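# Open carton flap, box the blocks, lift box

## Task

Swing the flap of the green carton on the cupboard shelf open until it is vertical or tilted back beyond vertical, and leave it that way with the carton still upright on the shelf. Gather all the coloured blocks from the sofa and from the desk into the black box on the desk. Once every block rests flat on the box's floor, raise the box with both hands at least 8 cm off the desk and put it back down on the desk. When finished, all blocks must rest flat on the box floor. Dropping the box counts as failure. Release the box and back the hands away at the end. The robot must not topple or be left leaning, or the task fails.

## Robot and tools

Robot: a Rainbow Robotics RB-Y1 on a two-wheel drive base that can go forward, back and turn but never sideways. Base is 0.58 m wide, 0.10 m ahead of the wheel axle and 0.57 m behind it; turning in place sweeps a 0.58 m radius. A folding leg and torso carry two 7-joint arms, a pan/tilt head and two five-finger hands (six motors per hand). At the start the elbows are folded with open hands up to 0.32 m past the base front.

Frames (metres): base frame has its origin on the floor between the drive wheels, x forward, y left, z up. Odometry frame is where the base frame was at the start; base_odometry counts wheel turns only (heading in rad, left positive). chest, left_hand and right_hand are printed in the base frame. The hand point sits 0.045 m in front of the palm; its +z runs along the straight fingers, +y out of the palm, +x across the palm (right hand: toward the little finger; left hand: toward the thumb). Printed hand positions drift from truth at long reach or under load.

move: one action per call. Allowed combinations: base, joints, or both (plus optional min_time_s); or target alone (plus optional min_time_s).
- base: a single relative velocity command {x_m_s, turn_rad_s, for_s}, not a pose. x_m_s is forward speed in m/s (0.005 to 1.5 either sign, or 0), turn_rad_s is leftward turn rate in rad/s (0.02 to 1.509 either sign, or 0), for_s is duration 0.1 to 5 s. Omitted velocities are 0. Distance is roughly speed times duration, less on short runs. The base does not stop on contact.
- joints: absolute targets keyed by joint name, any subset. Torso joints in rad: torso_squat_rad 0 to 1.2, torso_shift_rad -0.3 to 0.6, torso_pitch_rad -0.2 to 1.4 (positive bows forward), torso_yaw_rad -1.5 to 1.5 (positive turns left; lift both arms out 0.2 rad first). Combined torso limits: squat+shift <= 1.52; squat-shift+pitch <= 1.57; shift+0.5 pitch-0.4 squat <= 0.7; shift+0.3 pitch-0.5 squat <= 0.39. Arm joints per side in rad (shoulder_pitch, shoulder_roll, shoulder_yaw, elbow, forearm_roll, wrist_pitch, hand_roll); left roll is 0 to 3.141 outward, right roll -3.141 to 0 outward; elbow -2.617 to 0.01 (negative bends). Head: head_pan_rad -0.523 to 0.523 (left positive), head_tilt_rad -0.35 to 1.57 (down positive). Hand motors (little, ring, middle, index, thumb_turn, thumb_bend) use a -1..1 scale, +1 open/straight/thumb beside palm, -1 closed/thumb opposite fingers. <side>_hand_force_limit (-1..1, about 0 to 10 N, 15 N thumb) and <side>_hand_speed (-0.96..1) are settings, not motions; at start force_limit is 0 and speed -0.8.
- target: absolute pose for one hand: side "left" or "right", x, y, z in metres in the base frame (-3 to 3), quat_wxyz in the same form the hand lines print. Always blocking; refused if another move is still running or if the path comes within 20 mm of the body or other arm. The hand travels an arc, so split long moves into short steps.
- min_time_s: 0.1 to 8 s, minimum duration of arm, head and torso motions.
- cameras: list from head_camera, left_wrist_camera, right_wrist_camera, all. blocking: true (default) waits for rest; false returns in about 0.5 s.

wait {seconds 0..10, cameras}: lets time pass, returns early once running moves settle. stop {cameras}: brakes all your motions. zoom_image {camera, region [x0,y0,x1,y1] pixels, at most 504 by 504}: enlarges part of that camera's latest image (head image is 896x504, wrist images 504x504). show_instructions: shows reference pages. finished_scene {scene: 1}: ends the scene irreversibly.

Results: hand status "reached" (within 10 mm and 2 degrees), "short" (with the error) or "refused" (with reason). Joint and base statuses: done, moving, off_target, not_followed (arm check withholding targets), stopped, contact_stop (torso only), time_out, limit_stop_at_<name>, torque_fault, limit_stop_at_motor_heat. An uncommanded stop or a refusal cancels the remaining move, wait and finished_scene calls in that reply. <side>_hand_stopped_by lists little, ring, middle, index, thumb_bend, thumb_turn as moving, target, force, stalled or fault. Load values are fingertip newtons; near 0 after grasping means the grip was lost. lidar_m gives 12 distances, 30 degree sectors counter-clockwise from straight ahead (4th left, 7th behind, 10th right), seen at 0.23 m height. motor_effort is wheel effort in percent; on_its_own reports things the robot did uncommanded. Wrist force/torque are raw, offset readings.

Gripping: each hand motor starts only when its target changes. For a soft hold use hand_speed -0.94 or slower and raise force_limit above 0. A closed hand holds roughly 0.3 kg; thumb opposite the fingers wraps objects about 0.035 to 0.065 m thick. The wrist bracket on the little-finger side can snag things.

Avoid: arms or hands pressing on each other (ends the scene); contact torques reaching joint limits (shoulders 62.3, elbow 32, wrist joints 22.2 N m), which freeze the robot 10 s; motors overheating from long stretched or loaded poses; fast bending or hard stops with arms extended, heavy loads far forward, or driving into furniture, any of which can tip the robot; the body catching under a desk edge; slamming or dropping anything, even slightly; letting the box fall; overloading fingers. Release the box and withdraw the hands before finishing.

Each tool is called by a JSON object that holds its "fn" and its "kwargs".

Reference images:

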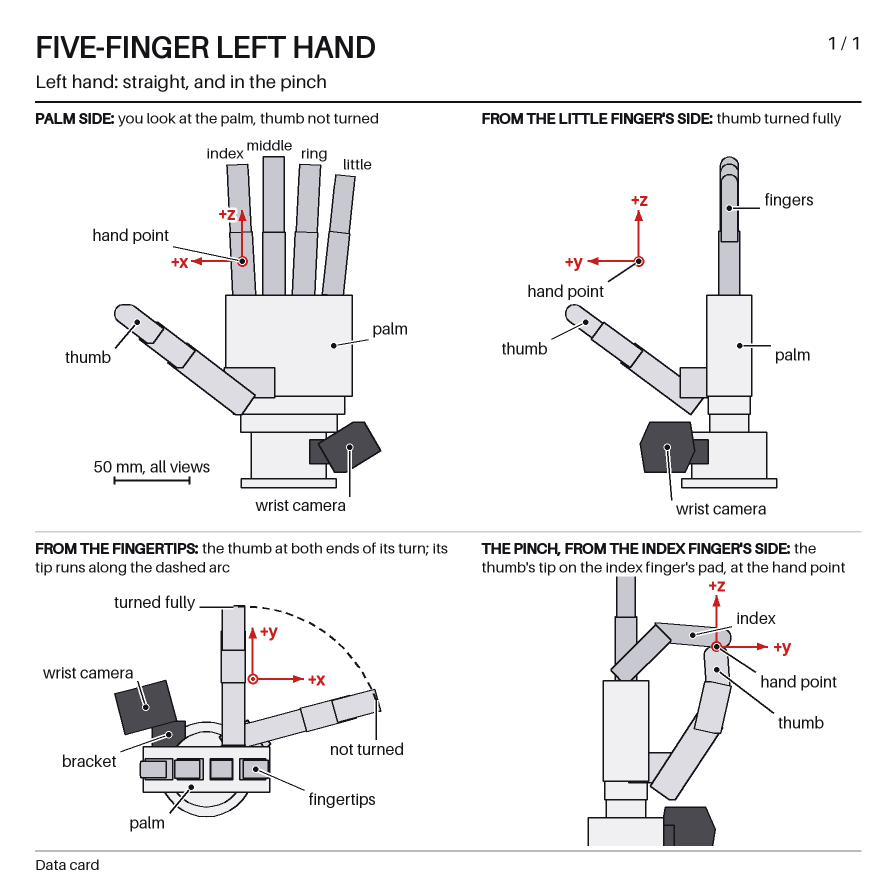

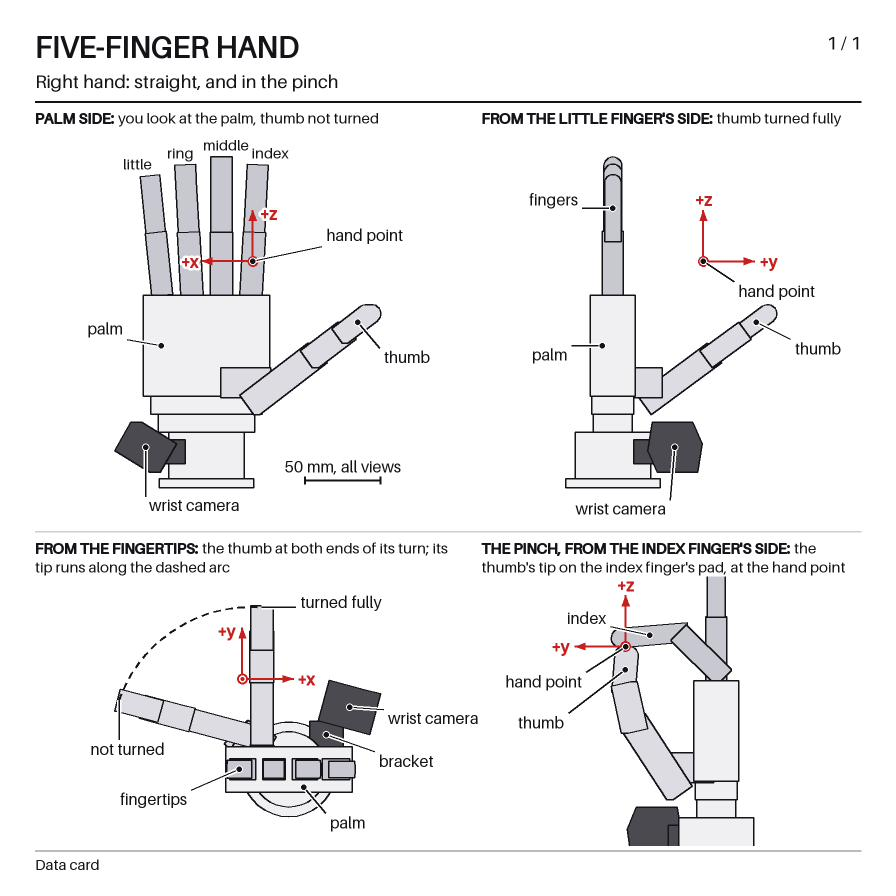

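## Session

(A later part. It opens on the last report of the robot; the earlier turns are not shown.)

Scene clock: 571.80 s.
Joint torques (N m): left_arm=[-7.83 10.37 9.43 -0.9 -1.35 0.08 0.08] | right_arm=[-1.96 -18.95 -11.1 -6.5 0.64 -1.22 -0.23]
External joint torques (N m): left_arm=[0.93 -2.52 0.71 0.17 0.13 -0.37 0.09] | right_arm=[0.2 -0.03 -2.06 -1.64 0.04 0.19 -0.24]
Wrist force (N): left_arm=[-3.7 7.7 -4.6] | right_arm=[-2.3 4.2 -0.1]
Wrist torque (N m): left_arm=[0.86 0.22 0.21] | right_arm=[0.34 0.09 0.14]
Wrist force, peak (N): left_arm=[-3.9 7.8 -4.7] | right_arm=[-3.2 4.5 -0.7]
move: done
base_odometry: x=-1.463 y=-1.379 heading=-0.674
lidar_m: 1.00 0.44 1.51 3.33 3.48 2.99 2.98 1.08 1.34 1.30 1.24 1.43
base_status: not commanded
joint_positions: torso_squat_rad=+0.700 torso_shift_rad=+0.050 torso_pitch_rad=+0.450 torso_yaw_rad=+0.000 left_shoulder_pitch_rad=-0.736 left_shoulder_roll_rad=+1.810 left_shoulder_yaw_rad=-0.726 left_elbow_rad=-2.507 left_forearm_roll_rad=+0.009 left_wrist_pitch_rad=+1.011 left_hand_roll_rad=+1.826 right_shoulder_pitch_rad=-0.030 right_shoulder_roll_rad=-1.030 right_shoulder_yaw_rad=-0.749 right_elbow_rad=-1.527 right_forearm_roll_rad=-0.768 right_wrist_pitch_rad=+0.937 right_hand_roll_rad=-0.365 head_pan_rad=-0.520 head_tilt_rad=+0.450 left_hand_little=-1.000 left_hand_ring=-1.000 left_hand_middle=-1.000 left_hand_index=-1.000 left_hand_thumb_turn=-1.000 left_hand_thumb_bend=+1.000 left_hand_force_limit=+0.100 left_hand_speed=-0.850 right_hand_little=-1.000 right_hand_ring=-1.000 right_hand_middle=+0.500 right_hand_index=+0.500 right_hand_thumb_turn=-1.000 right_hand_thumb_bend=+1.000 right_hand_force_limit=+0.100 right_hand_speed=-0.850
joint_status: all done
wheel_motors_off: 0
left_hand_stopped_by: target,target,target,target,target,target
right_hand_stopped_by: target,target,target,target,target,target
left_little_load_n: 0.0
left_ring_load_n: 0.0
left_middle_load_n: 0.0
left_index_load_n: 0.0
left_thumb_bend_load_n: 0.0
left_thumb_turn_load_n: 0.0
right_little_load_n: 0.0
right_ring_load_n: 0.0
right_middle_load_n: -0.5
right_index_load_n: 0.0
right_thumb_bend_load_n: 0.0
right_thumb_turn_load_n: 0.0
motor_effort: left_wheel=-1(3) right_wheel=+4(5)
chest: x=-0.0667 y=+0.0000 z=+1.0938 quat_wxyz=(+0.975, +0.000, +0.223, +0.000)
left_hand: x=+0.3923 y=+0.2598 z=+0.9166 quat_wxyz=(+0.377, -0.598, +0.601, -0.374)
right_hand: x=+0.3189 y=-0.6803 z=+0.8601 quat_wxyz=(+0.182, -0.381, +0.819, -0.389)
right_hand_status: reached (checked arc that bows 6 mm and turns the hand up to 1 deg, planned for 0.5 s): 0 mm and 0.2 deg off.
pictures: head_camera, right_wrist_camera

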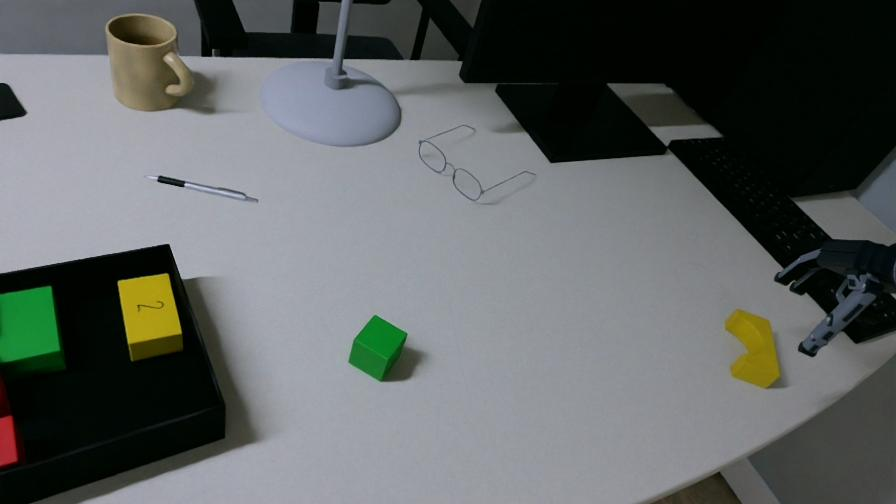

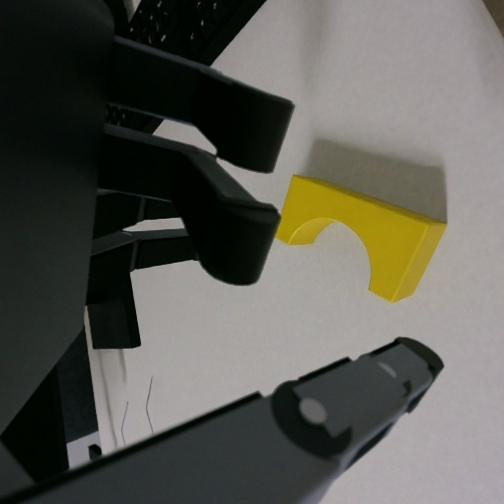

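{"fn": "move", "kwargs": {"joints": {"right_hand_index":0.6,"right_hand_middle":0.6}}}

{"fn": "move", "kwargs": {"target": {"side":"right","x":0.315,"y":-0.677,"z":0.83,"quat_wxyz":[0.1614,-0.3897,0.8377,-0.347]}, "cameras": ["right_wrist_camera"]}}

{"fn": "zoom_image", "kwargs": {"camera": "right_wrist_camera", "region": [220, 120, 504, 404]}}

Scene clock: 580.87 s.
Joint torques (N m): left_arm=[-7.89 10.89 9.79 -1 -1.42 0.1 0.12] | right_arm=[-2.2 -18.71 -11.27 -6.39 0.6 -1.31 -0.21]
External joint torques (N m): left_arm=[0.87 -2 1.07 0.07 0.06 -0.35 0.13] | right_arm=[-0.03 0.21 -2.24 -1.53 0.01 0.09 -0.21]
Wrist force (N): left_arm=[-3.8 7.8 -4.5] | right_arm=[-2.0 4.3 -0.3]
Wrist torque (N m): left_arm=[0.85 0.23 0.21] | right_arm=[0.37 0.08 0.15]
Wrist force, peak (N): left_arm=[-3.7 7.9 -4.7] | right_arm=[-2.3 4.8 -0.5]
move: done
base_odometry: x=-1.463 y=-1.379 heading=-0.674
lidar_m: 1.01 0.43 1.53 3.34 3.46 3.01 2.99 1.08 1.36 1.30 1.23 1.43
base_status: not commanded
joint_positions: torso_squat_rad=+0.700 torso_shift_rad=+0.050 torso_pitch_rad=+0.450 torso_yaw_rad=+0.000 left_shoulder_pitch_rad=-0.736 left_shoulder_roll_rad=+1.810 left_shoulder_yaw_rad=-0.726 left_elbow_rad=-2.507 left_forearm_roll_rad=+0.009 left_wrist_pitch_rad=+1.011 left_hand_roll_rad=+1.826 right_shoulder_pitch_rad=-0.030 right_shoulder_roll_rad=-1.030 right_shoulder_yaw_rad=-0.749 right_elbow_rad=-1.527 right_forearm_roll_rad=-0.768 right_wrist_pitch_rad=+0.937 right_hand_roll_rad=-0.365 head_pan_rad=-0.520 head_tilt_rad=+0.450 left_hand_little=-1.000 left_hand_ring=-1.000 left_hand_middle=-1.000 left_hand_index=-1.000 left_hand_thumb_turn=-1.000 left_hand_thumb_bend=+1.000 left_hand_force_limit=+0.100 left_hand_speed=-0.850 right_hand_little=-1.000 right_hand_ring=-1.000 right_hand_middle=+0.600 right_hand_index=+0.600 right_hand_thumb_turn=-1.000 right_hand_thumb_bend=+1.000 right_hand_force_limit=+0.100 right_hand_speed=-0.850
joint_status: all done
wheel_motors_off: 0
left_hand_stopped_by: target,target,target,target,target,target
right_hand_stopped_by: target,target,target,target,target,target
left_little_load_n: 0.0
left_ring_load_n: 0.0
left_middle_load_n: 0.0
left_index_load_n: 0.0
left_thumb_bend_load_n: 0.0
left_thumb_turn_load_n: 0.0
right_little_load_n: 0.0
right_ring_load_n: 0.0
right_middle_load_n: 0.0
right_index_load_n: 0.0
right_thumb_bend_load_n: 0.0
right_thumb_turn_load_n: 0.0
motor_effort: left_wheel=-1(2) right_wheel=+4(5)
chest: x=-0.0667 y=+0.0000 z=+1.0938 quat_wxyz=(+0.975, +0.000, +0.223, +0.000)
left_hand: x=+0.3923 y=+0.2598 z=+0.9166 quat_wxyz=(+0.377, -0.598, +0.601, -0.374)
right_hand: x=+0.3189 y=-0.6803 z=+0.8601 quat_wxyz=(+0.182, -0.381, +0.819, -0.389)
pictures: none

Scene clock: 581.67 s.
Joint torques (N m): left_arm=[-7.61 10.62 9.38 -0.96 -1.4 0.12 0.07] | right_arm=[-3.62 -21.25 -9.03 -5.3 0.73 -1.16 -0.31]
External joint torques (N m): left_arm=[1.15 -2.27 0.65 0.11 0.08 -0.33 0.08] | right_arm=[-0.73 -1.39 -0.28 -0.53 0.2 0.14 -0.32]
Wrist force (N): left_arm=[-3.5 7.8 -4.5] | right_arm=[-2.1 4.3 0.2]
Wrist torque (N m): left_arm=[0.87 0.20 0.23] | right_arm=[0.37 0.05 0.30]
Wrist force, peak (N): left_arm=[-4.0 7.9 -4.7] | right_arm=[-3.1 4.2 0.4]
move: done
base_odometry: x=-1.463 y=-1.379 heading=-0.674
lidar_m: 1.01 0.44 1.53 3.35 3.46 2.99 2.98 1.08 1.35 1.30 1.22 1.43
base_status: not commanded
joint_positions: torso_squat_rad=+0.700 torso_shift_rad=+0.050 torso_pitch_rad=+0.450 torso_yaw_rad=+0.000 left_shoulder_pitch_rad=-0.736 left_shoulder_roll_rad=+1.810 left_shoulder_yaw_rad=-0.726 left_elbow_rad=-2.507 left_forearm_roll_rad=+0.009 left_wrist_pitch_rad=+1.011 left_hand_roll_rad=+1.826 right_shoulder_pitch_rad=-0.093 right_shoulder_roll_rad=-1.067 right_shoulder_yaw_rad=-0.670 right_elbow_rad=-1.406 right_forearm_roll_rad=-0.818 right_wrist_pitch_rad=+0.964 right_hand_roll_rad=-0.325 head_pan_rad=-0.520 head_tilt_rad=+0.450 left_hand_little=-1.000 left_hand_ring=-1.000 left_hand_middle=-1.000 left_hand_index=-1.000 left_hand_thumb_turn=-1.000 left_hand_thumb_bend=+1.000 left_hand_force_limit=+0.100 left_hand_speed=-0.850 right_hand_little=-1.000 right_hand_ring=-1.000 right_hand_middle=+0.600 right_hand_index=+0.600 right_hand_thumb_turn=-1.000 right_hand_thumb_bend=+1.000 right_hand_force_limit=+0.100 right_hand_speed=-0.850
joint_status: all done
wheel_motors_off: 0
left_hand_stopped_by: target,target,target,target,target,target
right_hand_stopped_by: target,target,target,target,target,target
left_little_load_n: 0.0
left_ring_load_n: 0.0
left_middle_load_n: 0.0
left_index_load_n: 0.0
left_thumb_bend_load_n: 0.0
left_thumb_turn_load_n: 0.0
right_little_load_n: 0.0
right_ring_load_n: 0.0
right_middle_load_n: 0.0
right_index_load_n: 0.0
right_thumb_bend_load_n: 0.0
right_thumb_turn_load_n: 0.0
motor_effort: left_wheel=-2(3) right_wheel=+3(5)
chest: x=-0.0666 y=+0.0000 z=+1.0938 quat_wxyz=(+0.975, +0.000, +0.223, +0.000)
left_hand: x=+0.3923 y=+0.2598 z=+0.9166 quat_wxyz=(+0.377, -0.598, +0.601, -0.374)
right_hand: x=+0.3147 y=-0.6769 z=+0.8299 quat_wxyz=(+0.161, -0.389, +0.838, -0.347)
right_hand_status: reached (checked arc that bows 4 mm and turns the hand up to 6 deg, planned for 0.4 s): 0 mm and 0.1 deg off.

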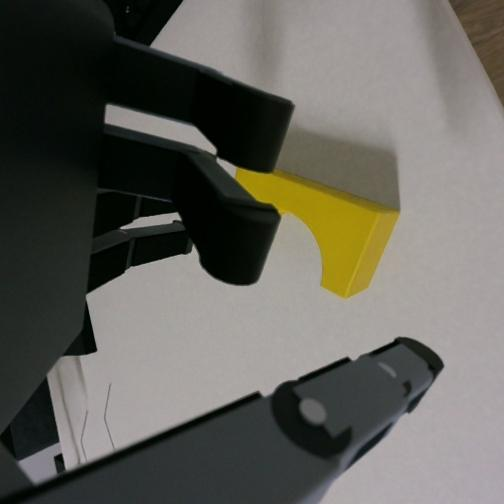

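Scaled by 1.775 from the camera's image (finer frame: 720x720).

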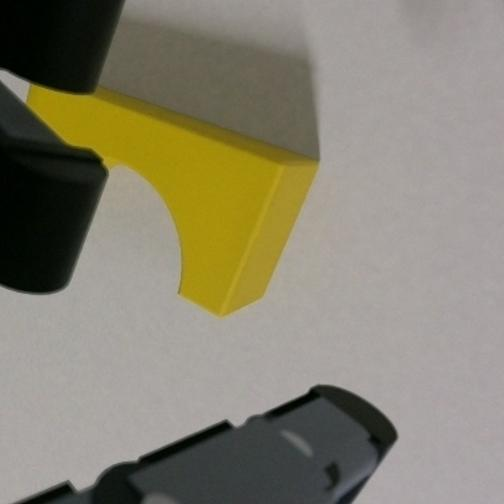

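{"fn": "move", "kwargs": {"target": {"side":"right","x":0.3438,"y":-0.6988,"z":0.805,"quat_wxyz":[0.1649,-0.398,0.8338,-0.3454]}, "cameras": ["right_wrist_camera","head_camera"]}}

{"fn": "zoom_image", "kwargs": {"camera": "head_camera", "region": [690, 230, 870, 410]}}

Scene clock: 583.93 s.
Joint torques (N m): left_arm=[-7.33 10.56 9.42 -1.02 -1.44 0.14 0.11] | right_arm=[-4.66 -23.27 -7.23 -5.5 0.39 -1.17 -0.6]
External joint torques (N m): left_arm=[1.43 -2.33 0.7 0.05 0.04 -0.31 0.12] | right_arm=[0.22 -1.05 0.18 -0.25 0.04 0.19 -0.6]
Wrist force (N): left_arm=[-3.8 7.7 -4.6] | right_arm=[-2.5 4.4 0.0]
Wrist torque (N m): left_arm=[0.85 0.24 0.21] | right_arm=[0.38 0.16 0.30]
Wrist force, peak (N): left_arm=[-3.9 7.9 -4.7] | right_arm=[-2.7 5.0 -0.2]
move: done
base_odometry: x=-1.463 y=-1.379 heading=-0.674
lidar_m: 1.01 0.45 1.53 3.35 3.49 3.01 2.98 1.09 1.35 1.29 1.23 1.43
base_status: not commanded
joint_positions: torso_squat_rad=+0.700 torso_shift_rad=+0.050 torso_pitch_rad=+0.450 torso_yaw_rad=+0.000 left_shoulder_pitch_rad=-0.736 left_shoulder_roll_rad=+1.810 left_shoulder_yaw_rad=-0.726 left_elbow_rad=-2.507 left_forearm_roll_rad=+0.009 left_wrist_pitch_rad=+1.011 left_hand_roll_rad=+1.826 right_shoulder_pitch_rad=-0.303 right_shoulder_roll_rad=-1.103 right_shoulder_yaw_rad=-0.539 right_elbow_rad=-1.104 right_forearm_roll_rad=-0.860 right_wrist_pitch_rad=+0.851 right_hand_roll_rad=-0.163 head_pan_rad=-0.520 head_tilt_rad=+0.450 left_hand_little=-1.000 left_hand_ring=-1.000 left_hand_middle=-1.000 left_hand_index=-1.000 left_hand_thumb_turn=-1.000 left_hand_thumb_bend=+1.000 left_hand_force_limit=+0.100 left_hand_speed=-0.850 right_hand_little=-1.000 right_hand_ring=-1.000 right_hand_middle=+0.600 right_hand_index=+0.600 right_hand_thumb_turn=-1.000 right_hand_thumb_bend=+1.000 right_hand_force_limit=+0.100 right_hand_speed=-0.850
joint_status: all done
wheel_motors_off: 0
left_hand_stopped_by: target,target,target,target,target,target
right_hand_stopped_by: target,target,target,target,target,target
left_little_load_n: 0.0
left_ring_load_n: 0.0
left_middle_load_n: 0.0
left_index_load_n: -0.5
left_thumb_bend_load_n: 0.0
left_thumb_turn_load_n: 0.0
right_little_load_n: 0.0
right_ring_load_n: 0.0
right_middle_load_n: 0.0
right_index_load_n: 0.0
right_thumb_bend_load_n: 0.0
right_thumb_turn_load_n: 0.5
motor_effort: left_wheel=-2(3) right_wheel=+4(5)
chest: x=-0.0666 y=+0.0000 z=+1.0938 quat_wxyz=(+0.975, +0.000, +0.223, +0.000)
left_hand: x=+0.3923 y=+0.2598 z=+0.9166 quat_wxyz=(+0.377, -0.598, +0.601, -0.374)
right_hand: x=+0.3437 y=-0.6986 z=+0.8049 quat_wxyz=(+0.165, -0.397, +0.834, -0.346)
right_hand_status: reached (checked arc that bows 9 mm and turns the hand up to 2 deg, planned for 0.6 s): 0 mm and 0.1 deg off.
pictures: head_camera, right_wrist_camera

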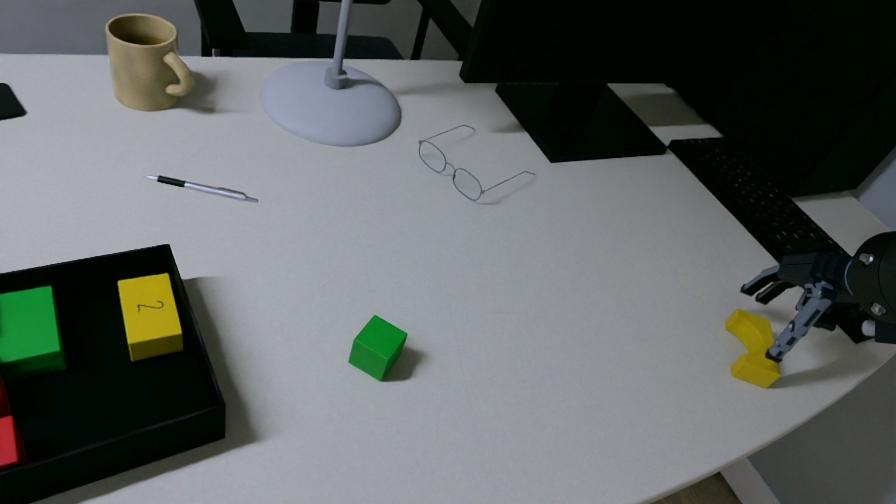

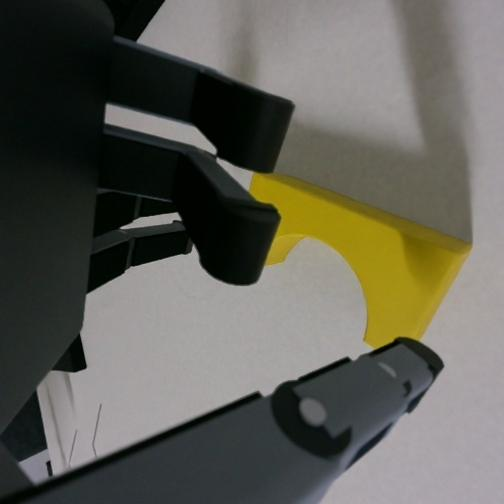

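Scaled by 2.800 from the camera's image (finer frame: 1280x720).

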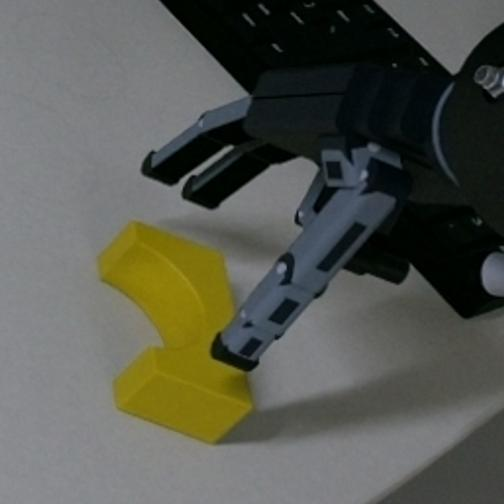

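{"fn": "move", "kwargs": {"target": {"side":"right","x":0.3438,"y":-0.6988,"z":0.785,"quat_wxyz":[0.1649,-0.398,0.8338,-0.3454]}, "cameras": ["right_wrist_camera","head_camera"]}}

{"fn": "zoom_image", "kwargs": {"camera": "head_camera", "region": [710, 270, 840, 400]}}

{"fn": "zoom_image", "kwargs": {"camera": "right_wrist_camera", "region": [220, 120, 504, 404]}}

Scene clock: 589.50 s.
Joint torques (N m): left_arm=[-7.89 10.53 9.56 -0.79 -1.5 -0.03 0.06] | right_arm=[-6.11 -22.7 -7.21 -5.89 0.39 -1.31 -0.25]
External joint torques (N m): left_arm=[0.87 -2.36 0.83 0.28 -0.02 -0.48 0.07] | right_arm=[-1.08 -0.44 -0.17 -0.5 0.07 0.05 -0.26]
Wrist force (N): left_arm=[-3.7 7.7 -4.6] | right_arm=[-2.1 3.9 0.1]
Wrist torque (N m): left_arm=[0.86 0.23 0.21] | right_arm=[0.31 0.07 0.29]
Wrist force, peak (N): left_arm=[-4.0 7.7 -4.8] | right_arm=[-2.6 4.7 1.0]
move: done
base_odometry: x=-1.463 y=-1.379 heading=-0.674
lidar_m: 0.99 0.44 1.54 3.32 3.48 2.99 2.99 1.09 1.35 1.30 1.24 1.42
base_status: not commanded
joint_positions: torso_squat_rad=+0.700 torso_shift_rad=+0.050 torso_pitch_rad=+0.450 torso_yaw_rad=+0.000 left_shoulder_pitch_rad=-0.736 left_shoulder_roll_rad=+1.810 left_shoulder_yaw_rad=-0.726 left_elbow_rad=-2.507 left_forearm_roll_rad=+0.009 left_wrist_pitch_rad=+1.011 left_hand_roll_rad=+1.826 right_shoulder_pitch_rad=-0.332 right_shoulder_roll_rad=-1.076 right_shoulder_yaw_rad=-0.512 right_elbow_rad=-1.050 right_forearm_roll_rad=-0.856 right_wrist_pitch_rad=+0.803 right_hand_roll_rad=-0.131 head_pan_rad=-0.520 head_tilt_rad=+0.450 left_hand_little=-1.000 left_hand_ring=-1.000 left_hand_middle=-1.000 left_hand_index=-1.000 left_hand_thumb_turn=-1.000 left_hand_thumb_bend=+1.000 left_hand_force_limit=+0.100 left_hand_speed=-0.850 right_hand_little=-1.000 right_hand_ring=-1.000 right_hand_middle=+0.600 right_hand_index=+0.600 right_hand_thumb_turn=-1.000 right_hand_thumb_bend=+1.000 right_hand_force_limit=+0.100 right_hand_speed=-0.850
joint_status: all done
wheel_motors_off: 0
left_hand_stopped_by: target,target,target,target,target,target
right_hand_stopped_by: target,target,target,target,target,target
left_little_load_n: 0.0
left_ring_load_n: 0.0
left_middle_load_n: 0.0
left_index_load_n: 0.0
left_thumb_bend_load_n: 0.0
left_thumb_turn_load_n: 0.0
right_little_load_n: 0.0
right_ring_load_n: 0.0
right_middle_load_n: 0.0
right_index_load_n: 0.0
right_thumb_bend_load_n: 0.0
right_thumb_turn_load_n: 0.0
motor_effort: left_wheel=-3(3) right_wheel=+4(4)
chest: x=-0.0666 y=+0.0000 z=+1.0938 quat_wxyz=(+0.975, +0.000, +0.223, +0.000)
left_hand: x=+0.3923 y=+0.2598 z=+0.9166 quat_wxyz=(+0.377, -0.598, +0.601, -0.374)
right_hand: x=+0.3435 y=-0.6987 z=+0.7848 quat_wxyz=(+0.165, -0.398, +0.834, -0.345)
right_hand_status: reached (checked arc that bows 2 mm and turns the hand up to 0 deg, planned for 0.3 s): 0 mm and 0.0 deg off.
pictures: head_camera, right_wrist_camera

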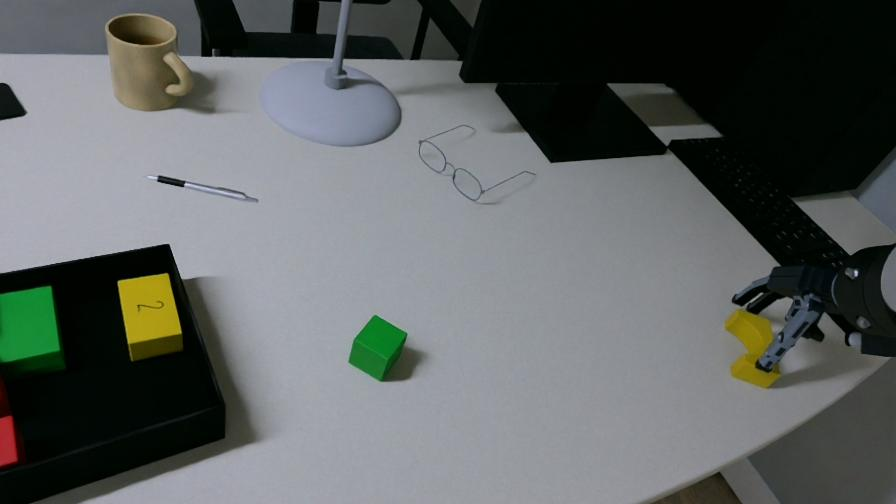

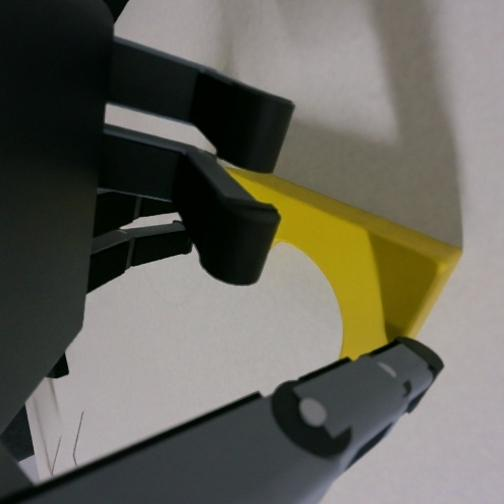

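Scaled by 3.877 from the camera's image (finer frame: 1280x720).

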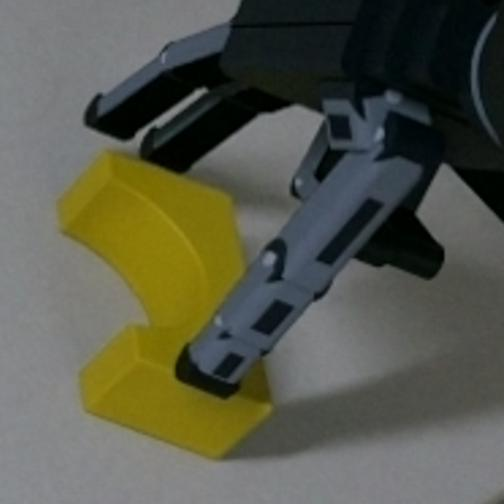

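Scaled by 1.775 from the camera's image (finer frame: 720x720).

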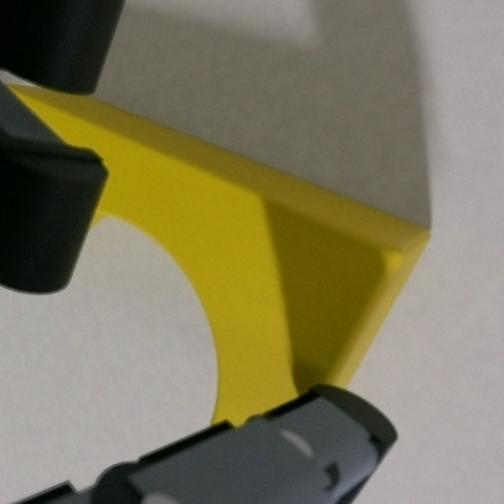

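{"fn": "move", "kwargs": {"joints": {"right_hand_index":0.72,"right_hand_middle":0.72}}}

{"fn": "move", "kwargs": {"target": {"side":"right","x":0.3438,"y":-0.6988,"z":0.774,"quat_wxyz":[0.1649,-0.398,0.8338,-0.3454]}}}

{"fn": "move", "kwargs": {"target": {"side":"right","x":0.3438,"y":-0.6988,"z":0.765,"quat_wxyz":[0.1649,-0.398,0.8338,-0.3454]}, "cameras": ["right_wrist_camera","head_camera"]}}

{"fn": "zoom_image", "kwargs": {"camera": "head_camera", "region": [710, 270, 840, 400]}}

Scene clock: 592.13 s.
Joint torques (N m): left_arm=[-7.37 10.55 9.39 -0.96 -1.41 0.12 0] | right_arm=[-6.16 -22.77 -7.33 -6.15 0.28 -1.31 -0.29]
External joint torques (N m): left_arm=[1.39 -2.34 0.66 0.11 0.07 -0.33 0.01] | right_arm=[-1.13 -0.51 -0.29 -0.76 -0.03 0.05 -0.29]
Wrist force (N): left_arm=[-3.9 7.6 -4.5] | right_arm=[-2.0 3.9 -0.1]
Wrist torque (N m): left_arm=[0.84 0.26 0.21] | right_arm=[0.32 0.06 0.29]
Wrist force, peak (N): left_arm=[-3.8 7.9 -4.7] | right_arm=[-2.5 4.1 0.1]
move: done
base_odometry: x=-1.463 y=-1.379 heading=-0.674
lidar_m: 1.00 0.44 1.53 3.34 3.48 3.00 2.99 1.08 1.36 1.29 1.25 1.44
base_status: not commanded
joint_positions: torso_squat_rad=+0.700 torso_shift_rad=+0.050 torso_pitch_rad=+0.450 torso_yaw_rad=+0.000 left_shoulder_pitch_rad=-0.736 left_shoulder_roll_rad=+1.810 left_shoulder_yaw_rad=-0.726 left_elbow_rad=-2.507 left_forearm_roll_rad=+0.009 left_wrist_pitch_rad=+1.011 left_hand_roll_rad=+1.826 right_shoulder_pitch_rad=-0.332 right_shoulder_roll_rad=-1.076 right_shoulder_yaw_rad=-0.512 right_elbow_rad=-1.050 right_forearm_roll_rad=-0.856 right_wrist_pitch_rad=+0.803 right_hand_roll_rad=-0.131 head_pan_rad=-0.520 head_tilt_rad=+0.450 left_hand_little=-1.000 left_hand_ring=-1.000 left_hand_middle=-1.000 left_hand_index=-1.000 left_hand_thumb_turn=-1.000 left_hand_thumb_bend=+1.000 left_hand_force_limit=+0.100 left_hand_speed=-0.850 right_hand_little=-1.000 right_hand_ring=-1.000 right_hand_middle=+0.720 right_hand_index=+0.720 right_hand_thumb_turn=-1.000 right_hand_thumb_bend=+1.000 right_hand_force_limit=+0.100 right_hand_speed=-0.850
joint_status: all done
wheel_motors_off: 0
left_hand_stopped_by: target,target,target,target,target,target
right_hand_stopped_by: target,target,target,target,target,target
left_little_load_n: 0.0
left_ring_load_n: 0.0
left_middle_load_n: 0.0
left_index_load_n: 0.0
left_thumb_bend_load_n: 0.0
left_thumb_turn_load_n: 0.0
right_little_load_n: 0.0
right_ring_load_n: 0.0
right_middle_load_n: 0.0
right_index_load_n: 0.0
right_thumb_bend_load_n: 0.0
right_thumb_turn_load_n: 0.0
motor_effort: left_wheel=-2(3) right_wheel=+4(4)
chest: x=-0.0666 y=+0.0000 z=+1.0938 quat_wxyz=(+0.975, +0.000, +0.223, +0.000)
left_hand: x=+0.3923 y=+0.2598 z=+0.9166 quat_wxyz=(+0.377, -0.598, +0.601, -0.374)
right_hand: x=+0.3435 y=-0.6987 z=+0.7848 quat_wxyz=(+0.165, -0.398, +0.834, -0.345)
pictures: none

Scene clock: 592.73 s.
Joint torques (N m): left_arm=[-7.66 10.68 9.5 -0.98 -1.46 0.1 0.11] | right_arm=[-5.73 -22.48 -7 -6.12 0.28 -1.42 -0.21]
External joint torques (N m): left_arm=[1.1 -2.21 0.77 0.09 0.02 -0.35 0.11] | right_arm=[-0.64 -0.26 -0.14 -0.66 -0.02 -0.05 -0.22]
Wrist force (N): left_arm=[-3.8 7.7 -4.7] | right_arm=[-1.9 3.9 0.3]
Wrist torque (N m): left_arm=[0.85 0.24 0.21] | right_arm=[0.28 0.00 0.30]
Wrist force, peak (N): left_arm=[-3.9 7.8 -4.7] | right_arm=[-2.7 4.6 0.9]
move: done
base_odometry: x=-1.463 y=-1.379 heading=-0.674
lidar_m: 0.99 0.45 1.52 3.32 3.48 2.99 2.98 1.08 1.35 1.29 1.25 1.44
base_status: not commanded
joint_positions: torso_squat_rad=+0.700 torso_shift_rad=+0.050 torso_pitch_rad=+0.450 torso_yaw_rad=+0.000 left_shoulder_pitch_rad=-0.736 left_shoulder_roll_rad=+1.810 left_shoulder_yaw_rad=-0.726 left_elbow_rad=-2.507 left_forearm_roll_rad=+0.009 left_wrist_pitch_rad=+1.011 left_hand_roll_rad=+1.826 right_shoulder_pitch_rad=-0.345 right_shoulder_roll_rad=-1.061 right_shoulder_yaw_rad=-0.500 right_elbow_rad=-1.025 right_forearm_roll_rad=-0.853 right_wrist_pitch_rad=+0.778 right_hand_roll_rad=-0.116 head_pan_rad=-0.520 head_tilt_rad=+0.450 left_hand_little=-1.000 left_hand_ring=-1.000 left_hand_middle=-1.000 left_hand_index=-1.000 left_hand_thumb_turn=-1.000 left_hand_thumb_bend=+1.000 left_hand_force_limit=+0.100 left_hand_speed=-0.850 right_hand_little=-1.000 right_hand_ring=-1.000 right_hand_middle=+0.720 right_hand_index=+0.720 right_hand_thumb_turn=-1.000 right_hand_thumb_bend=+1.000 right_hand_force_limit=+0.100 right_hand_speed=-0.850
joint_status: all done
wheel_motors_off: 0
left_hand_stopped_by: target,target,target,target,target,target
right_hand_stopped_by: target,target,target,target,target,target
left_little_load_n: 0.0
left_ring_load_n: 0.0
left_middle_load_n: 0.0
left_index_load_n: 0.0
left_thumb_bend_load_n: 0.0
left_thumb_turn_load_n: 0.0
right_little_load_n: 0.0
right_ring_load_n: 0.0
right_middle_load_n: 0.0
right_index_load_n: 0.0
right_thumb_bend_load_n: 0.0
right_thumb_turn_load_n: 0.0
motor_effort: left_wheel=-2(3) right_wheel=+4(4)
chest: x=-0.0666 y=+0.0000 z=+1.0938 quat_wxyz=(+0.975, +0.000, +0.223, +0.000)
left_hand: x=+0.3923 y=+0.2598 z=+0.9166 quat_wxyz=(+0.377, -0.598, +0.601, -0.374)
right_hand: x=+0.3432 y=-0.6982 z=+0.7742 quat_wxyz=(+0.165, -0.398, +0.834, -0.345)
right_hand_status: reached (checked arc that bows 1 mm and turns the hand up to 0 deg, planned for 0.2 s): 1 mm and 0.0 deg off.
pictures: none

Scene clock: 593.30 s.
Joint torques (N m): left_arm=[-7.41 10.6 9.53 -0.93 -1.47 0.13 0.19] | right_arm=[-6.24 -22.4 -6.85 -6.03 0.3 -1.33 -0.23]
External joint torques (N m): left_arm=[1.35 -2.28 0.81 0.14 0.01 -0.32 0.2] | right_arm=[-1.06 -0.16 -0.19 -0.51 0.02 0.03 -0.24]
Wrist force (N): left_arm=[-3.8 7.7 -4.4] | right_arm=[-1.9 3.9 0.1]
Wrist torque (N m): left_arm=[0.85 0.24 0.20] | right_arm=[0.32 0.04 0.28]
Wrist force, peak (N): left_arm=[-4.2 7.6 -4.8] | right_arm=[-2.8 4.2 0.4]
move: done
base_odometry: x=-1.463 y=-1.379 heading=-0.674
lidar_m: 1.00 0.45 1.52 3.34 3.48 2.99 3.00 1.08 1.36 1.29 1.25 1.43
base_status: not commanded
joint_positions: torso_squat_rad=+0.700 torso_shift_rad=+0.050 torso_pitch_rad=+0.450 torso_yaw_rad=+0.000 left_shoulder_pitch_rad=-0.736 left_shoulder_roll_rad=+1.810 left_shoulder_yaw_rad=-0.726 left_elbow_rad=-2.507 left_forearm_roll_rad=+0.009 left_wrist_pitch_rad=+1.011 left_hand_roll_rad=+1.826 right_shoulder_pitch_rad=-0.360 right_shoulder_roll_rad=-1.049 right_shoulder_yaw_rad=-0.488 right_elbow_rad=-0.996 right_forearm_roll_rad=-0.852 right_wrist_pitch_rad=+0.755 right_hand_roll_rad=-0.099 head_pan_rad=-0.520 head_tilt_rad=+0.450 left_hand_little=-1.000 left_hand_ring=-1.000 left_hand_middle=-1.000 left_hand_index=-1.000 left_hand_thumb_turn=-1.000 left_hand_thumb_bend=+1.000 left_hand_force_limit=+0.100 left_hand_speed=-0.850 right_hand_little=-1.000 right_hand_ring=-1.000 right_hand_middle=+0.720 right_hand_index=+0.720 right_hand_thumb_turn=-1.000 right_hand_thumb_bend=+1.000 right_hand_force_limit=+0.100 right_hand_speed=-0.850
joint_status: all done
wheel_motors_off: 0
left_hand_stopped_by: target,target,target,target,target,target
right_hand_stopped_by: target,target,target,target,target,target
left_little_load_n: 0.5
left_ring_load_n: 0.0
left_middle_load_n: 0.0
left_index_load_n: 0.0
left_thumb_bend_load_n: 0.0
left_thumb_turn_load_n: 0.0
right_little_load_n: 0.0
right_ring_load_n: 0.0
right_middle_load_n: 0.0
right_index_load_n: 0.0
right_thumb_bend_load_n: 0.0
right_thumb_turn_load_n: 0.0
motor_effort: left_wheel=-2(3) right_wheel=+4(4)
chest: x=-0.0666 y=+0.0000 z=+1.0938 quat_wxyz=(+0.975, +0.000, +0.223, +0.000)
left_hand: x=+0.3923 y=+0.2598 z=+0.9166 quat_wxyz=(+0.377, -0.598, +0.601, -0.374)
right_hand: x=+0.3433 y=-0.6983 z=+0.7651 quat_wxyz=(+0.165, -0.398, +0.834, -0.346)
right_hand_status: reached (checked arc that bows 1 mm and turns the hand up to 0 deg, planned for 0.2 s): 1 mm and 0.0 deg off.
pictures: head_camera, right_wrist_camera

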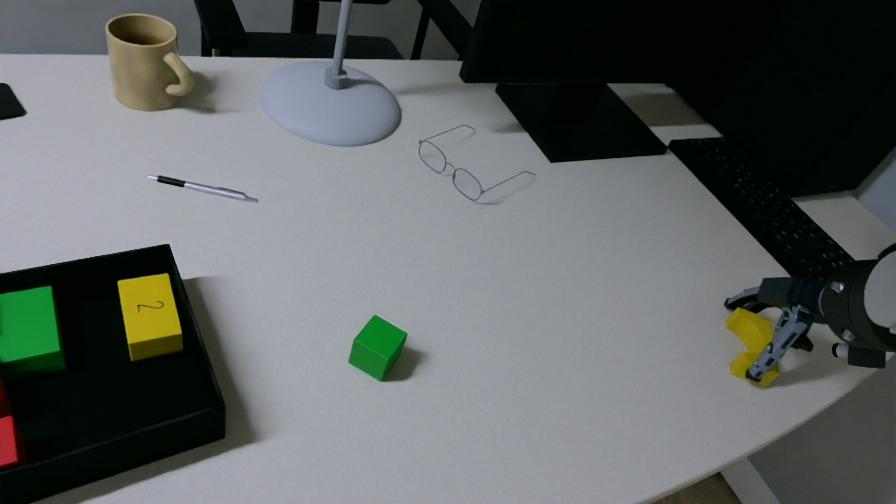

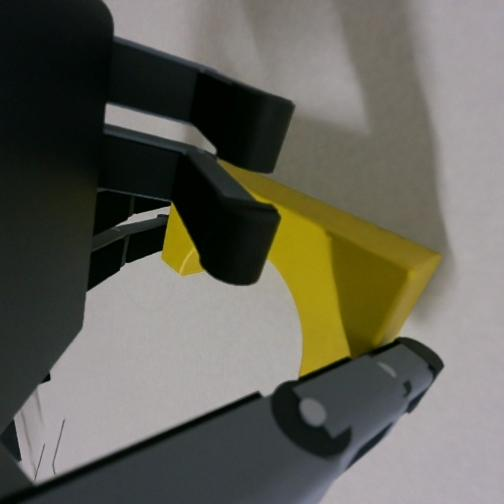

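Scaled by 3.877 from the camera's image (finer frame: 1280x720).

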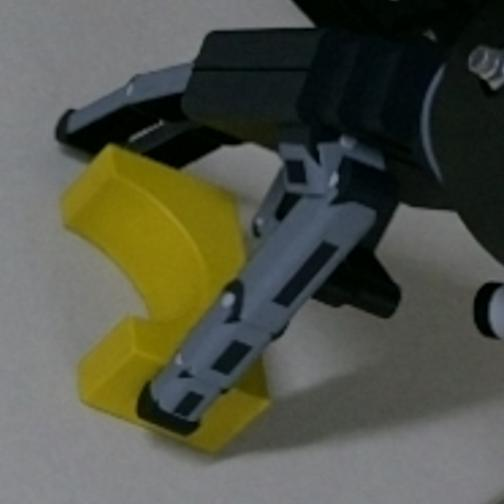

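{"fn": "zoom_image", "kwargs": {"camera": "right_wrist_camera", "region": [60, 150, 260, 320]}}

Scaled by 2.520 from the camera's image (finer frame: 720x720).

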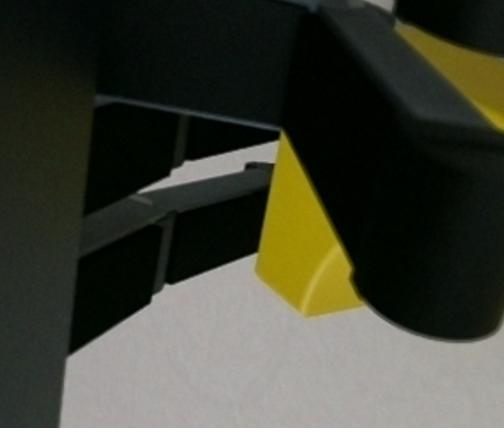

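{"fn": "move", "kwargs": {"joints": {"right_hand_index":0.6,"right_hand_middle":0.6}}}

{"fn": "move", "kwargs": {"joints": {"right_hand_index":0.5,"right_hand_middle":0.5}, "cameras": ["right_wrist_camera"]}}

Scene clock: 595.50 s.
Joint torques (N m): left_arm=[-7.61 10.4 9.77 -0.85 -1.5 0.18 0.13] | right_arm=[-4.52 -20.73 -6.67 -5.57 0.32 0.03 -0.21]
External joint torques (N m): left_arm=[1.15 -2.49 1.04 0.22 -0.02 -0.27 0.13] | right_arm=[0.66 1.51 0 -0.05 0.03 1.39 -0.21]
Wrist force (N): left_arm=[-3.8 7.6 -4.6] | right_arm=[-1.7 -1.0 -2.0]
Wrist torque (N m): left_arm=[0.84 0.24 0.22] | right_arm=[0.70 0.12 0.20]
Wrist force, peak (N): left_arm=[-3.8 7.8 -4.8] | right_arm=[-2.4 4.3 0.1]
move: done
base_odometry: x=-1.463 y=-1.379 heading=-0.674
lidar_m: 0.98 0.45 1.51 3.35 3.48 3.00 2.99 1.09 1.35 1.30 1.24 1.45
base_status: not commanded
joint_positions: torso_squat_rad=+0.700 torso_shift_rad=+0.050 torso_pitch_rad=+0.450 torso_yaw_rad=+0.000 left_shoulder_pitch_rad=-0.736 left_shoulder_roll_rad=+1.810 left_shoulder_yaw_rad=-0.726 left_elbow_rad=-2.507 left_forearm_roll_rad=+0.009 left_wrist_pitch_rad=+1.011 left_hand_roll_rad=+1.826 right_shoulder_pitch_rad=-0.361 right_shoulder_roll_rad=-1.050 right_shoulder_yaw_rad=-0.488 right_elbow_rad=-0.996 right_forearm_roll_rad=-0.852 right_wrist_pitch_rad=+0.754 right_hand_roll_rad=-0.099 head_pan_rad=-0.520 head_tilt_rad=+0.450 left_hand_little=-1.000 left_hand_ring=-1.000 left_hand_middle=-1.000 left_hand_index=-1.000 left_hand_thumb_turn=-1.000 left_hand_thumb_bend=+1.000 left_hand_force_limit=+0.100 left_hand_speed=-0.850 right_hand_little=-1.000 right_hand_ring=-1.000 right_hand_middle=+0.612 right_hand_index=+0.600 right_hand_thumb_turn=-1.000 right_hand_thumb_bend=+1.000 right_hand_force_limit=+0.100 right_hand_speed=-0.850
joint_status: all done
wheel_motors_off: 0
left_hand_stopped_by: target,target,target,target,target,target
right_hand_stopped_by: target,target,force,target,target,target
left_little_load_n: 0.0
left_ring_load_n: 0.0
left_middle_load_n: 0.0
left_index_load_n: 0.0
left_thumb_bend_load_n: 0.0
left_thumb_turn_load_n: 0.0
right_little_load_n: 0.0
right_ring_load_n: 0.0
right_middle_load_n: 5.0
right_index_load_n: 0.0
right_thumb_bend_load_n: 0.0
right_thumb_turn_load_n: 0.0
motor_effort: left_wheel=-1(3) right_wheel=+4(4)
chest: x=-0.0666 y=+0.0000 z=+1.0938 quat_wxyz=(+0.975, +0.000, +0.223, +0.000)
left_hand: x=+0.3923 y=+0.2598 z=+0.9166 quat_wxyz=(+0.377, -0.598, +0.601, -0.374)
right_hand: x=+0.3436 y=-0.6984 z=+0.7656 quat_wxyz=(+0.165, -0.398, +0.834, -0.346)
pictures: none

Scene clock: 596.10 s.
Joint torques (N m): left_arm=[-7.21 10.5 9.66 -0.78 -1.53 0.16 0.09] | right_arm=[-4.18 -20.35 -6.53 -5.55 0.32 0.22 -0.29]
External joint torques (N m): left_arm=[1.55 -2.39 0.94 0.29 -0.05 -0.29 0.1] | right_arm=[1 1.9 0.14 -0.03 0.04 1.59 -0.29]
Wrist force (N): left_arm=[-3.7 7.7 -4.6] | right_arm=[-1.7 -1.8 -2.5]
Wrist torque (N m): left_arm=[0.85 0.22 0.22] | right_arm=[0.76 0.08 0.22]
Wrist force, peak (N): left_arm=[-3.8 7.9 -4.6] | right_arm=[-1.5 -2.2 -2.7]
move: off_target
base_odometry: x=-1.463 y=-1.379 heading=-0.674
lidar_m: 0.99 0.44 1.53 3.34 3.49 2.99 2.98 1.09 1.35 1.30 1.24 1.42
base_status: not commanded
joint_positions: torso_squat_rad=+0.700 torso_shift_rad=+0.050 torso_pitch_rad=+0.450 torso_yaw_rad=+0.000 left_shoulder_pitch_rad=-0.736 left_shoulder_roll_rad=+1.810 left_shoulder_yaw_rad=-0.726 left_elbow_rad=-2.507 left_forearm_roll_rad=+0.009 left_wrist_pitch_rad=+1.011 left_hand_roll_rad=+1.826 right_shoulder_pitch_rad=-0.361 right_shoulder_roll_rad=-1.050 right_shoulder_yaw_rad=-0.488 right_elbow_rad=-0.996 right_forearm_roll_rad=-0.852 right_wrist_pitch_rad=+0.754 right_hand_roll_rad=-0.099 head_pan_rad=-0.520 head_tilt_rad=+0.450 left_hand_little=-1.000 left_hand_ring=-1.000 left_hand_middle=-1.000 left_hand_index=-1.000 left_hand_thumb_turn=-1.000 left_hand_thumb_bend=+1.000 left_hand_force_limit=+0.100 left_hand_speed=-0.850 right_hand_little=-1.000 right_hand_ring=-1.000 right_hand_middle=+0.601 right_hand_index=+0.506 right_hand_thumb_turn=-1.000 right_hand_thumb_bend=+1.000 right_hand_force_limit=+0.100 right_hand_speed=-0.850
joint_status: right_hand_middle off_target (ended at +0.601, target +0.500); the others done
wheel_motors_off: 0
left_hand_stopped_by: target,target,target,target,target,target
right_hand_stopped_by: target,target,force,force,target,target
left_little_load_n: 0.0
left_ring_load_n: 0.0
left_middle_load_n: 0.0
left_index_load_n: 0.0
left_thumb_bend_load_n: 0.0
left_thumb_turn_load_n: 0.0
right_little_load_n: 0.0
right_ring_load_n: 0.0
right_middle_load_n: 5.0
right_index_load_n: 6.0
right_thumb_bend_load_n: 1.5
right_thumb_turn_load_n: -1.0
motor_effort: left_wheel=-2(3) right_wheel=+4(4)
chest: x=-0.0666 y=+0.0000 z=+1.0938 quat_wxyz=(+0.975, +0.000, +0.223, +0.000)
left_hand: x=+0.3923 y=+0.2598 z=+0.9166 quat_wxyz=(+0.377, -0.598, +0.601, -0.374)
right_hand: x=+0.3437 y=-0.6984 z=+0.7657 quat_wxyz=(+0.165, -0.398, +0.833, -0.346)

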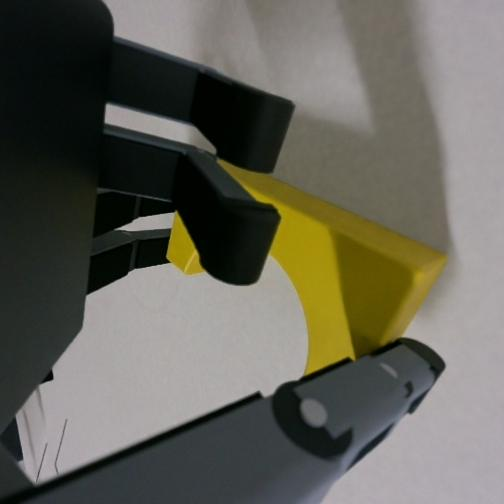

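{"fn": "move", "kwargs": {"joints": {"right_hand_index":0.75,"right_hand_middle":0.75}}}

{"fn": "move", "kwargs": {"target": {"side":"right","x":0.3438,"y":-0.6988,"z":0.771,"quat_wxyz":[0.1649,-0.398,0.8338,-0.3454]}, "cameras": ["right_wrist_camera"]}}

{"fn": "move", "kwargs": {"joints": {"right_hand_index":0.58,"right_hand_middle":0.58}, "cameras": ["right_wrist_camera"]}}

Scene clock: 599.60 s.
Joint torques (N m): left_arm=[-7.59 10.48 9.91 -0.87 -1.51 0.12 0] | right_arm=[-4.22 -21.12 -6.47 -5.58 0.3 -0.87 -0.26]
External joint torques (N m): left_arm=[1.17 -2.41 1.18 0.2 -0.03 -0.33 0.01] | right_arm=[0.96 1.12 0.2 -0.06 0.01 0.5 -0.27]
Wrist force (N): left_arm=[-3.6 7.8 -4.5] | right_arm=[-2.0 3.6 0.0]
Wrist torque (N m): left_arm=[0.86 0.22 0.22] | right_arm=[0.27 0.05 0.28]
Wrist force, peak (N): left_arm=[-3.7 8.0 -4.7] | right_arm=[-2.1 1.6 -5.4]
move: done
base_odometry: x=-1.463 y=-1.379 heading=-0.674
lidar_m: 1.00 0.43 1.53 3.33 3.46 3.02 2.98 1.08 1.36 1.30 1.25 1.43
base_status: not commanded
joint_positions: torso_squat_rad=+0.700 torso_shift_rad=+0.050 torso_pitch_rad=+0.450 torso_yaw_rad=+0.000 left_shoulder_pitch_rad=-0.736 left_shoulder_roll_rad=+1.810 left_shoulder_yaw_rad=-0.726 left_elbow_rad=-2.507 left_forearm_roll_rad=+0.009 left_wrist_pitch_rad=+1.011 left_hand_roll_rad=+1.826 right_shoulder_pitch_rad=-0.361 right_shoulder_roll_rad=-1.050 right_shoulder_yaw_rad=-0.488 right_elbow_rad=-0.996 right_forearm_roll_rad=-0.852 right_wrist_pitch_rad=+0.754 right_hand_roll_rad=-0.099 head_pan_rad=-0.520 head_tilt_rad=+0.450 left_hand_little=-1.000 left_hand_ring=-1.000 left_hand_middle=-1.000 left_hand_index=-1.000 left_hand_thumb_turn=-1.000 left_hand_thumb_bend=+1.000 left_hand_force_limit=+0.100 left_hand_speed=-0.850 right_hand_little=-1.000 right_hand_ring=-1.000 right_hand_middle=+0.750 right_hand_index=+0.750 right_hand_thumb_turn=-1.000 right_hand_thumb_bend=+1.000 right_hand_force_limit=+0.100 right_hand_speed=-0.850
joint_status: all done
wheel_motors_off: 0
left_hand_stopped_by: target,target,target,target,target,target
right_hand_stopped_by: target,target,target,target,target,target
left_little_load_n: 0.0
left_ring_load_n: 0.0
left_middle_load_n: 0.0
left_index_load_n: 0.5
left_thumb_bend_load_n: 0.0
left_thumb_turn_load_n: 0.0
right_little_load_n: 0.0
right_ring_load_n: 0.0
right_middle_load_n: 0.0
right_index_load_n: 0.0
right_thumb_bend_load_n: 0.0
right_thumb_turn_load_n: 0.0
motor_effort: left_wheel=-3(3) right_wheel=+4(4)
chest: x=-0.0667 y=+0.0000 z=+1.0938 quat_wxyz=(+0.975, +0.000, +0.223, +0.000)
left_hand: x=+0.3923 y=+0.2598 z=+0.9166 quat_wxyz=(+0.377, -0.598, +0.601, -0.374)
right_hand: x=+0.3436 y=-0.6983 z=+0.7656 quat_wxyz=(+0.165, -0.398, +0.834, -0.346)
pictures: none

Scene clock: 600.13 s.
Joint torques (N m): left_arm=[-7.45 10.64 9.54 -0.9 -1.4 0.02 -0.02] | right_arm=[-4.29 -22.24 -7.83 -6.66 0.28 -1.1 -0.27]
External joint torques (N m): left_arm=[1.31 -2.25 0.81 0.17 0.08 -0.43 -0.01] | right_arm=[0.88 0.04 -1.08 -1.17 -0.01 0.27 -0.28]
Wrist force (N): left_arm=[-3.8 7.8 -4.6] | right_arm=[-2.1 3.8 0.2]
Wrist torque (N m): left_arm=[0.86 0.23 0.21] | right_arm=[0.29 0.05 0.11]
Wrist force, peak (N): left_arm=[-3.8 7.9 -4.6] | right_arm=[-2.4 5.1 0.5]
move: done
base_odometry: x=-1.463 y=-1.379 heading=-0.674
lidar_m: 1.02 0.45 1.52 3.34 3.47 2.98 2.99 1.08 1.36 1.30 1.23 1.43
base_status: not commanded
joint_positions: torso_squat_rad=+0.700 torso_shift_rad=+0.050 torso_pitch_rad=+0.450 torso_yaw_rad=+0.000 left_shoulder_pitch_rad=-0.736 left_shoulder_roll_rad=+1.810 left_shoulder_yaw_rad=-0.726 left_elbow_rad=-2.507 left_forearm_roll_rad=+0.009 left_wrist_pitch_rad=+1.011 left_hand_roll_rad=+1.826 right_shoulder_pitch_rad=-0.357 right_shoulder_roll_rad=-1.058 right_shoulder_yaw_rad=-0.493 right_elbow_rad=-1.005 right_forearm_roll_rad=-0.856 right_wrist_pitch_rad=+0.768 right_hand_roll_rad=-0.104 head_pan_rad=-0.520 head_tilt_rad=+0.450 left_hand_little=-1.000 left_hand_ring=-1.000 left_hand_middle=-1.000 left_hand_index=-1.000 left_hand_thumb_turn=-1.000 left_hand_thumb_bend=+1.000 left_hand_force_limit=+0.100 left_hand_speed=-0.850 right_hand_little=-1.000 right_hand_ring=-1.000 right_hand_middle=+0.750 right_hand_index=+0.750 right_hand_thumb_turn=-1.000 right_hand_thumb_bend=+1.000 right_hand_force_limit=+0.100 right_hand_speed=-0.850
joint_status: all done
wheel_motors_off: 0
left_hand_stopped_by: target,target,target,target,target,target
right_hand_stopped_by: target,target,target,target,target,target
left_little_load_n: 0.0
left_ring_load_n: 0.0
left_middle_load_n: 0.0
left_index_load_n: 0.0
left_thumb_bend_load_n: 0.0
left_thumb_turn_load_n: 0.0
right_little_load_n: 0.0
right_ring_load_n: 0.5
right_middle_load_n: 0.0
right_index_load_n: 0.0
right_thumb_bend_load_n: 0.0
right_thumb_turn_load_n: 0.0
motor_effort: left_wheel=-2(3) right_wheel=+4(4)
chest: x=-0.0667 y=+0.0000 z=+1.0938 quat_wxyz=(+0.975, +0.000, +0.223, +0.000)
left_hand: x=+0.3923 y=+0.2598 z=+0.9166 quat_wxyz=(+0.377, -0.598, +0.601, -0.374)
right_hand: x=+0.3439 y=-0.6987 z=+0.7707 quat_wxyz=(+0.165, -0.398, +0.834, -0.345)
right_hand_status: reached (checked arc that bows 0 mm and turns the hand up to 0 deg, planned for 0.1 s): 0 mm and 0.0 deg off.

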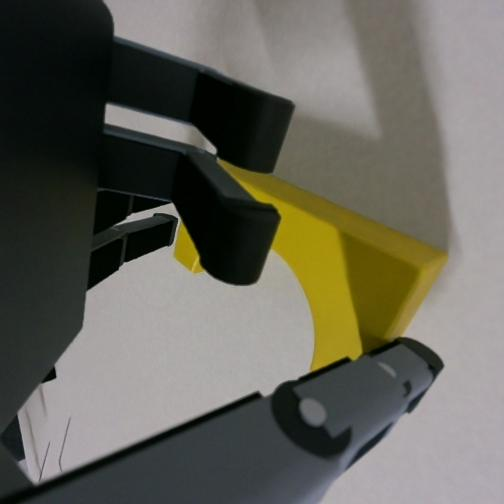

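Scene clock: 601.03 s.
Joint torques (N m): left_arm=[-7.48 10.56 9.76 -0.94 -1.51 0.11 0.04] | right_arm=[-4.09 -22.61 -7.99 -6.72 0.27 -1.03 -0.28]
External joint torques (N m): left_arm=[1.28 -2.32 1.03 0.13 -0.03 -0.34 0.05] | right_arm=[1.08 -0.32 -1.25 -1.24 -0.01 0.34 -0.29]
Wrist force (N): left_arm=[-3.7 7.7 -4.6] | right_arm=[-2.1 4.0 0.0]
Wrist torque (N m): left_arm=[0.86 0.23 0.21] | right_arm=[0.33 0.05 0.15]
Wrist force, peak (N): left_arm=[-3.9 7.7 -4.7] | right_arm=[-1.9 4.4 0.2]
move: done
base_odometry: x=-1.463 y=-1.379 heading=-0.674
lidar_m: 0.99 0.42 1.52 3.34 3.46 3.00 2.99 1.09 1.36 1.30 1.25 1.44
base_status: not commanded
joint_positions: torso_squat_rad=+0.700 torso_shift_rad=+0.050 torso_pitch_rad=+0.450 torso_yaw_rad=+0.000 left_shoulder_pitch_rad=-0.736 left_shoulder_roll_rad=+1.810 left_shoulder_yaw_rad=-0.726 left_elbow_rad=-2.507 left_forearm_roll_rad=+0.009 left_wrist_pitch_rad=+1.011 left_hand_roll_rad=+1.826 right_shoulder_pitch_rad=-0.357 right_shoulder_roll_rad=-1.058 right_shoulder_yaw_rad=-0.493 right_elbow_rad=-1.005 right_forearm_roll_rad=-0.856 right_wrist_pitch_rad=+0.768 right_hand_roll_rad=-0.104 head_pan_rad=-0.520 head_tilt_rad=+0.450 left_hand_little=-1.000 left_hand_ring=-1.000 left_hand_middle=-1.000 left_hand_index=-1.000 left_hand_thumb_turn=-1.000 left_hand_thumb_bend=+1.000 left_hand_force_limit=+0.100 left_hand_speed=-0.850 right_hand_little=-1.000 right_hand_ring=-1.000 right_hand_middle=+0.580 right_hand_index=+0.580 right_hand_thumb_turn=-1.000 right_hand_thumb_bend=+1.000 right_hand_force_limit=+0.100 right_hand_speed=-0.850
joint_status: all done
wheel_motors_off: 0
left_hand_stopped_by: target,target,target,target,target,target
right_hand_stopped_by: target,target,target,target,target,target
left_little_load_n: 0.5
left_ring_load_n: 0.0
left_middle_load_n: 0.0
left_index_load_n: 0.0
left_thumb_bend_load_n: 0.0
left_thumb_turn_load_n: 0.0
right_little_load_n: 0.0
right_ring_load_n: 0.0
right_middle_load_n: 0.0
right_index_load_n: 0.0
right_thumb_bend_load_n: 0.0
right_thumb_turn_load_n: 0.0
motor_effort: left_wheel=-2(3) right_wheel=+4(4)
chest: x=-0.0667 y=+0.0000 z=+1.0938 quat_wxyz=(+0.975, +0.000, +0.223, +0.000)
left_hand: x=+0.3923 y=+0.2598 z=+0.9166 quat_wxyz=(+0.377, -0.598, +0.601, -0.374)
right_hand: x=+0.3439 y=-0.6987 z=+0.7707 quat_wxyz=(+0.165, -0.398, +0.834, -0.345)

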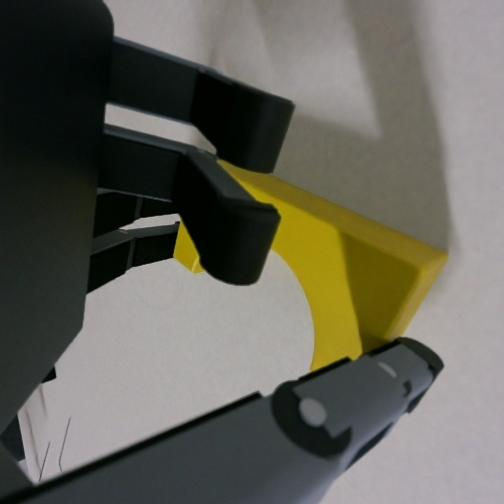

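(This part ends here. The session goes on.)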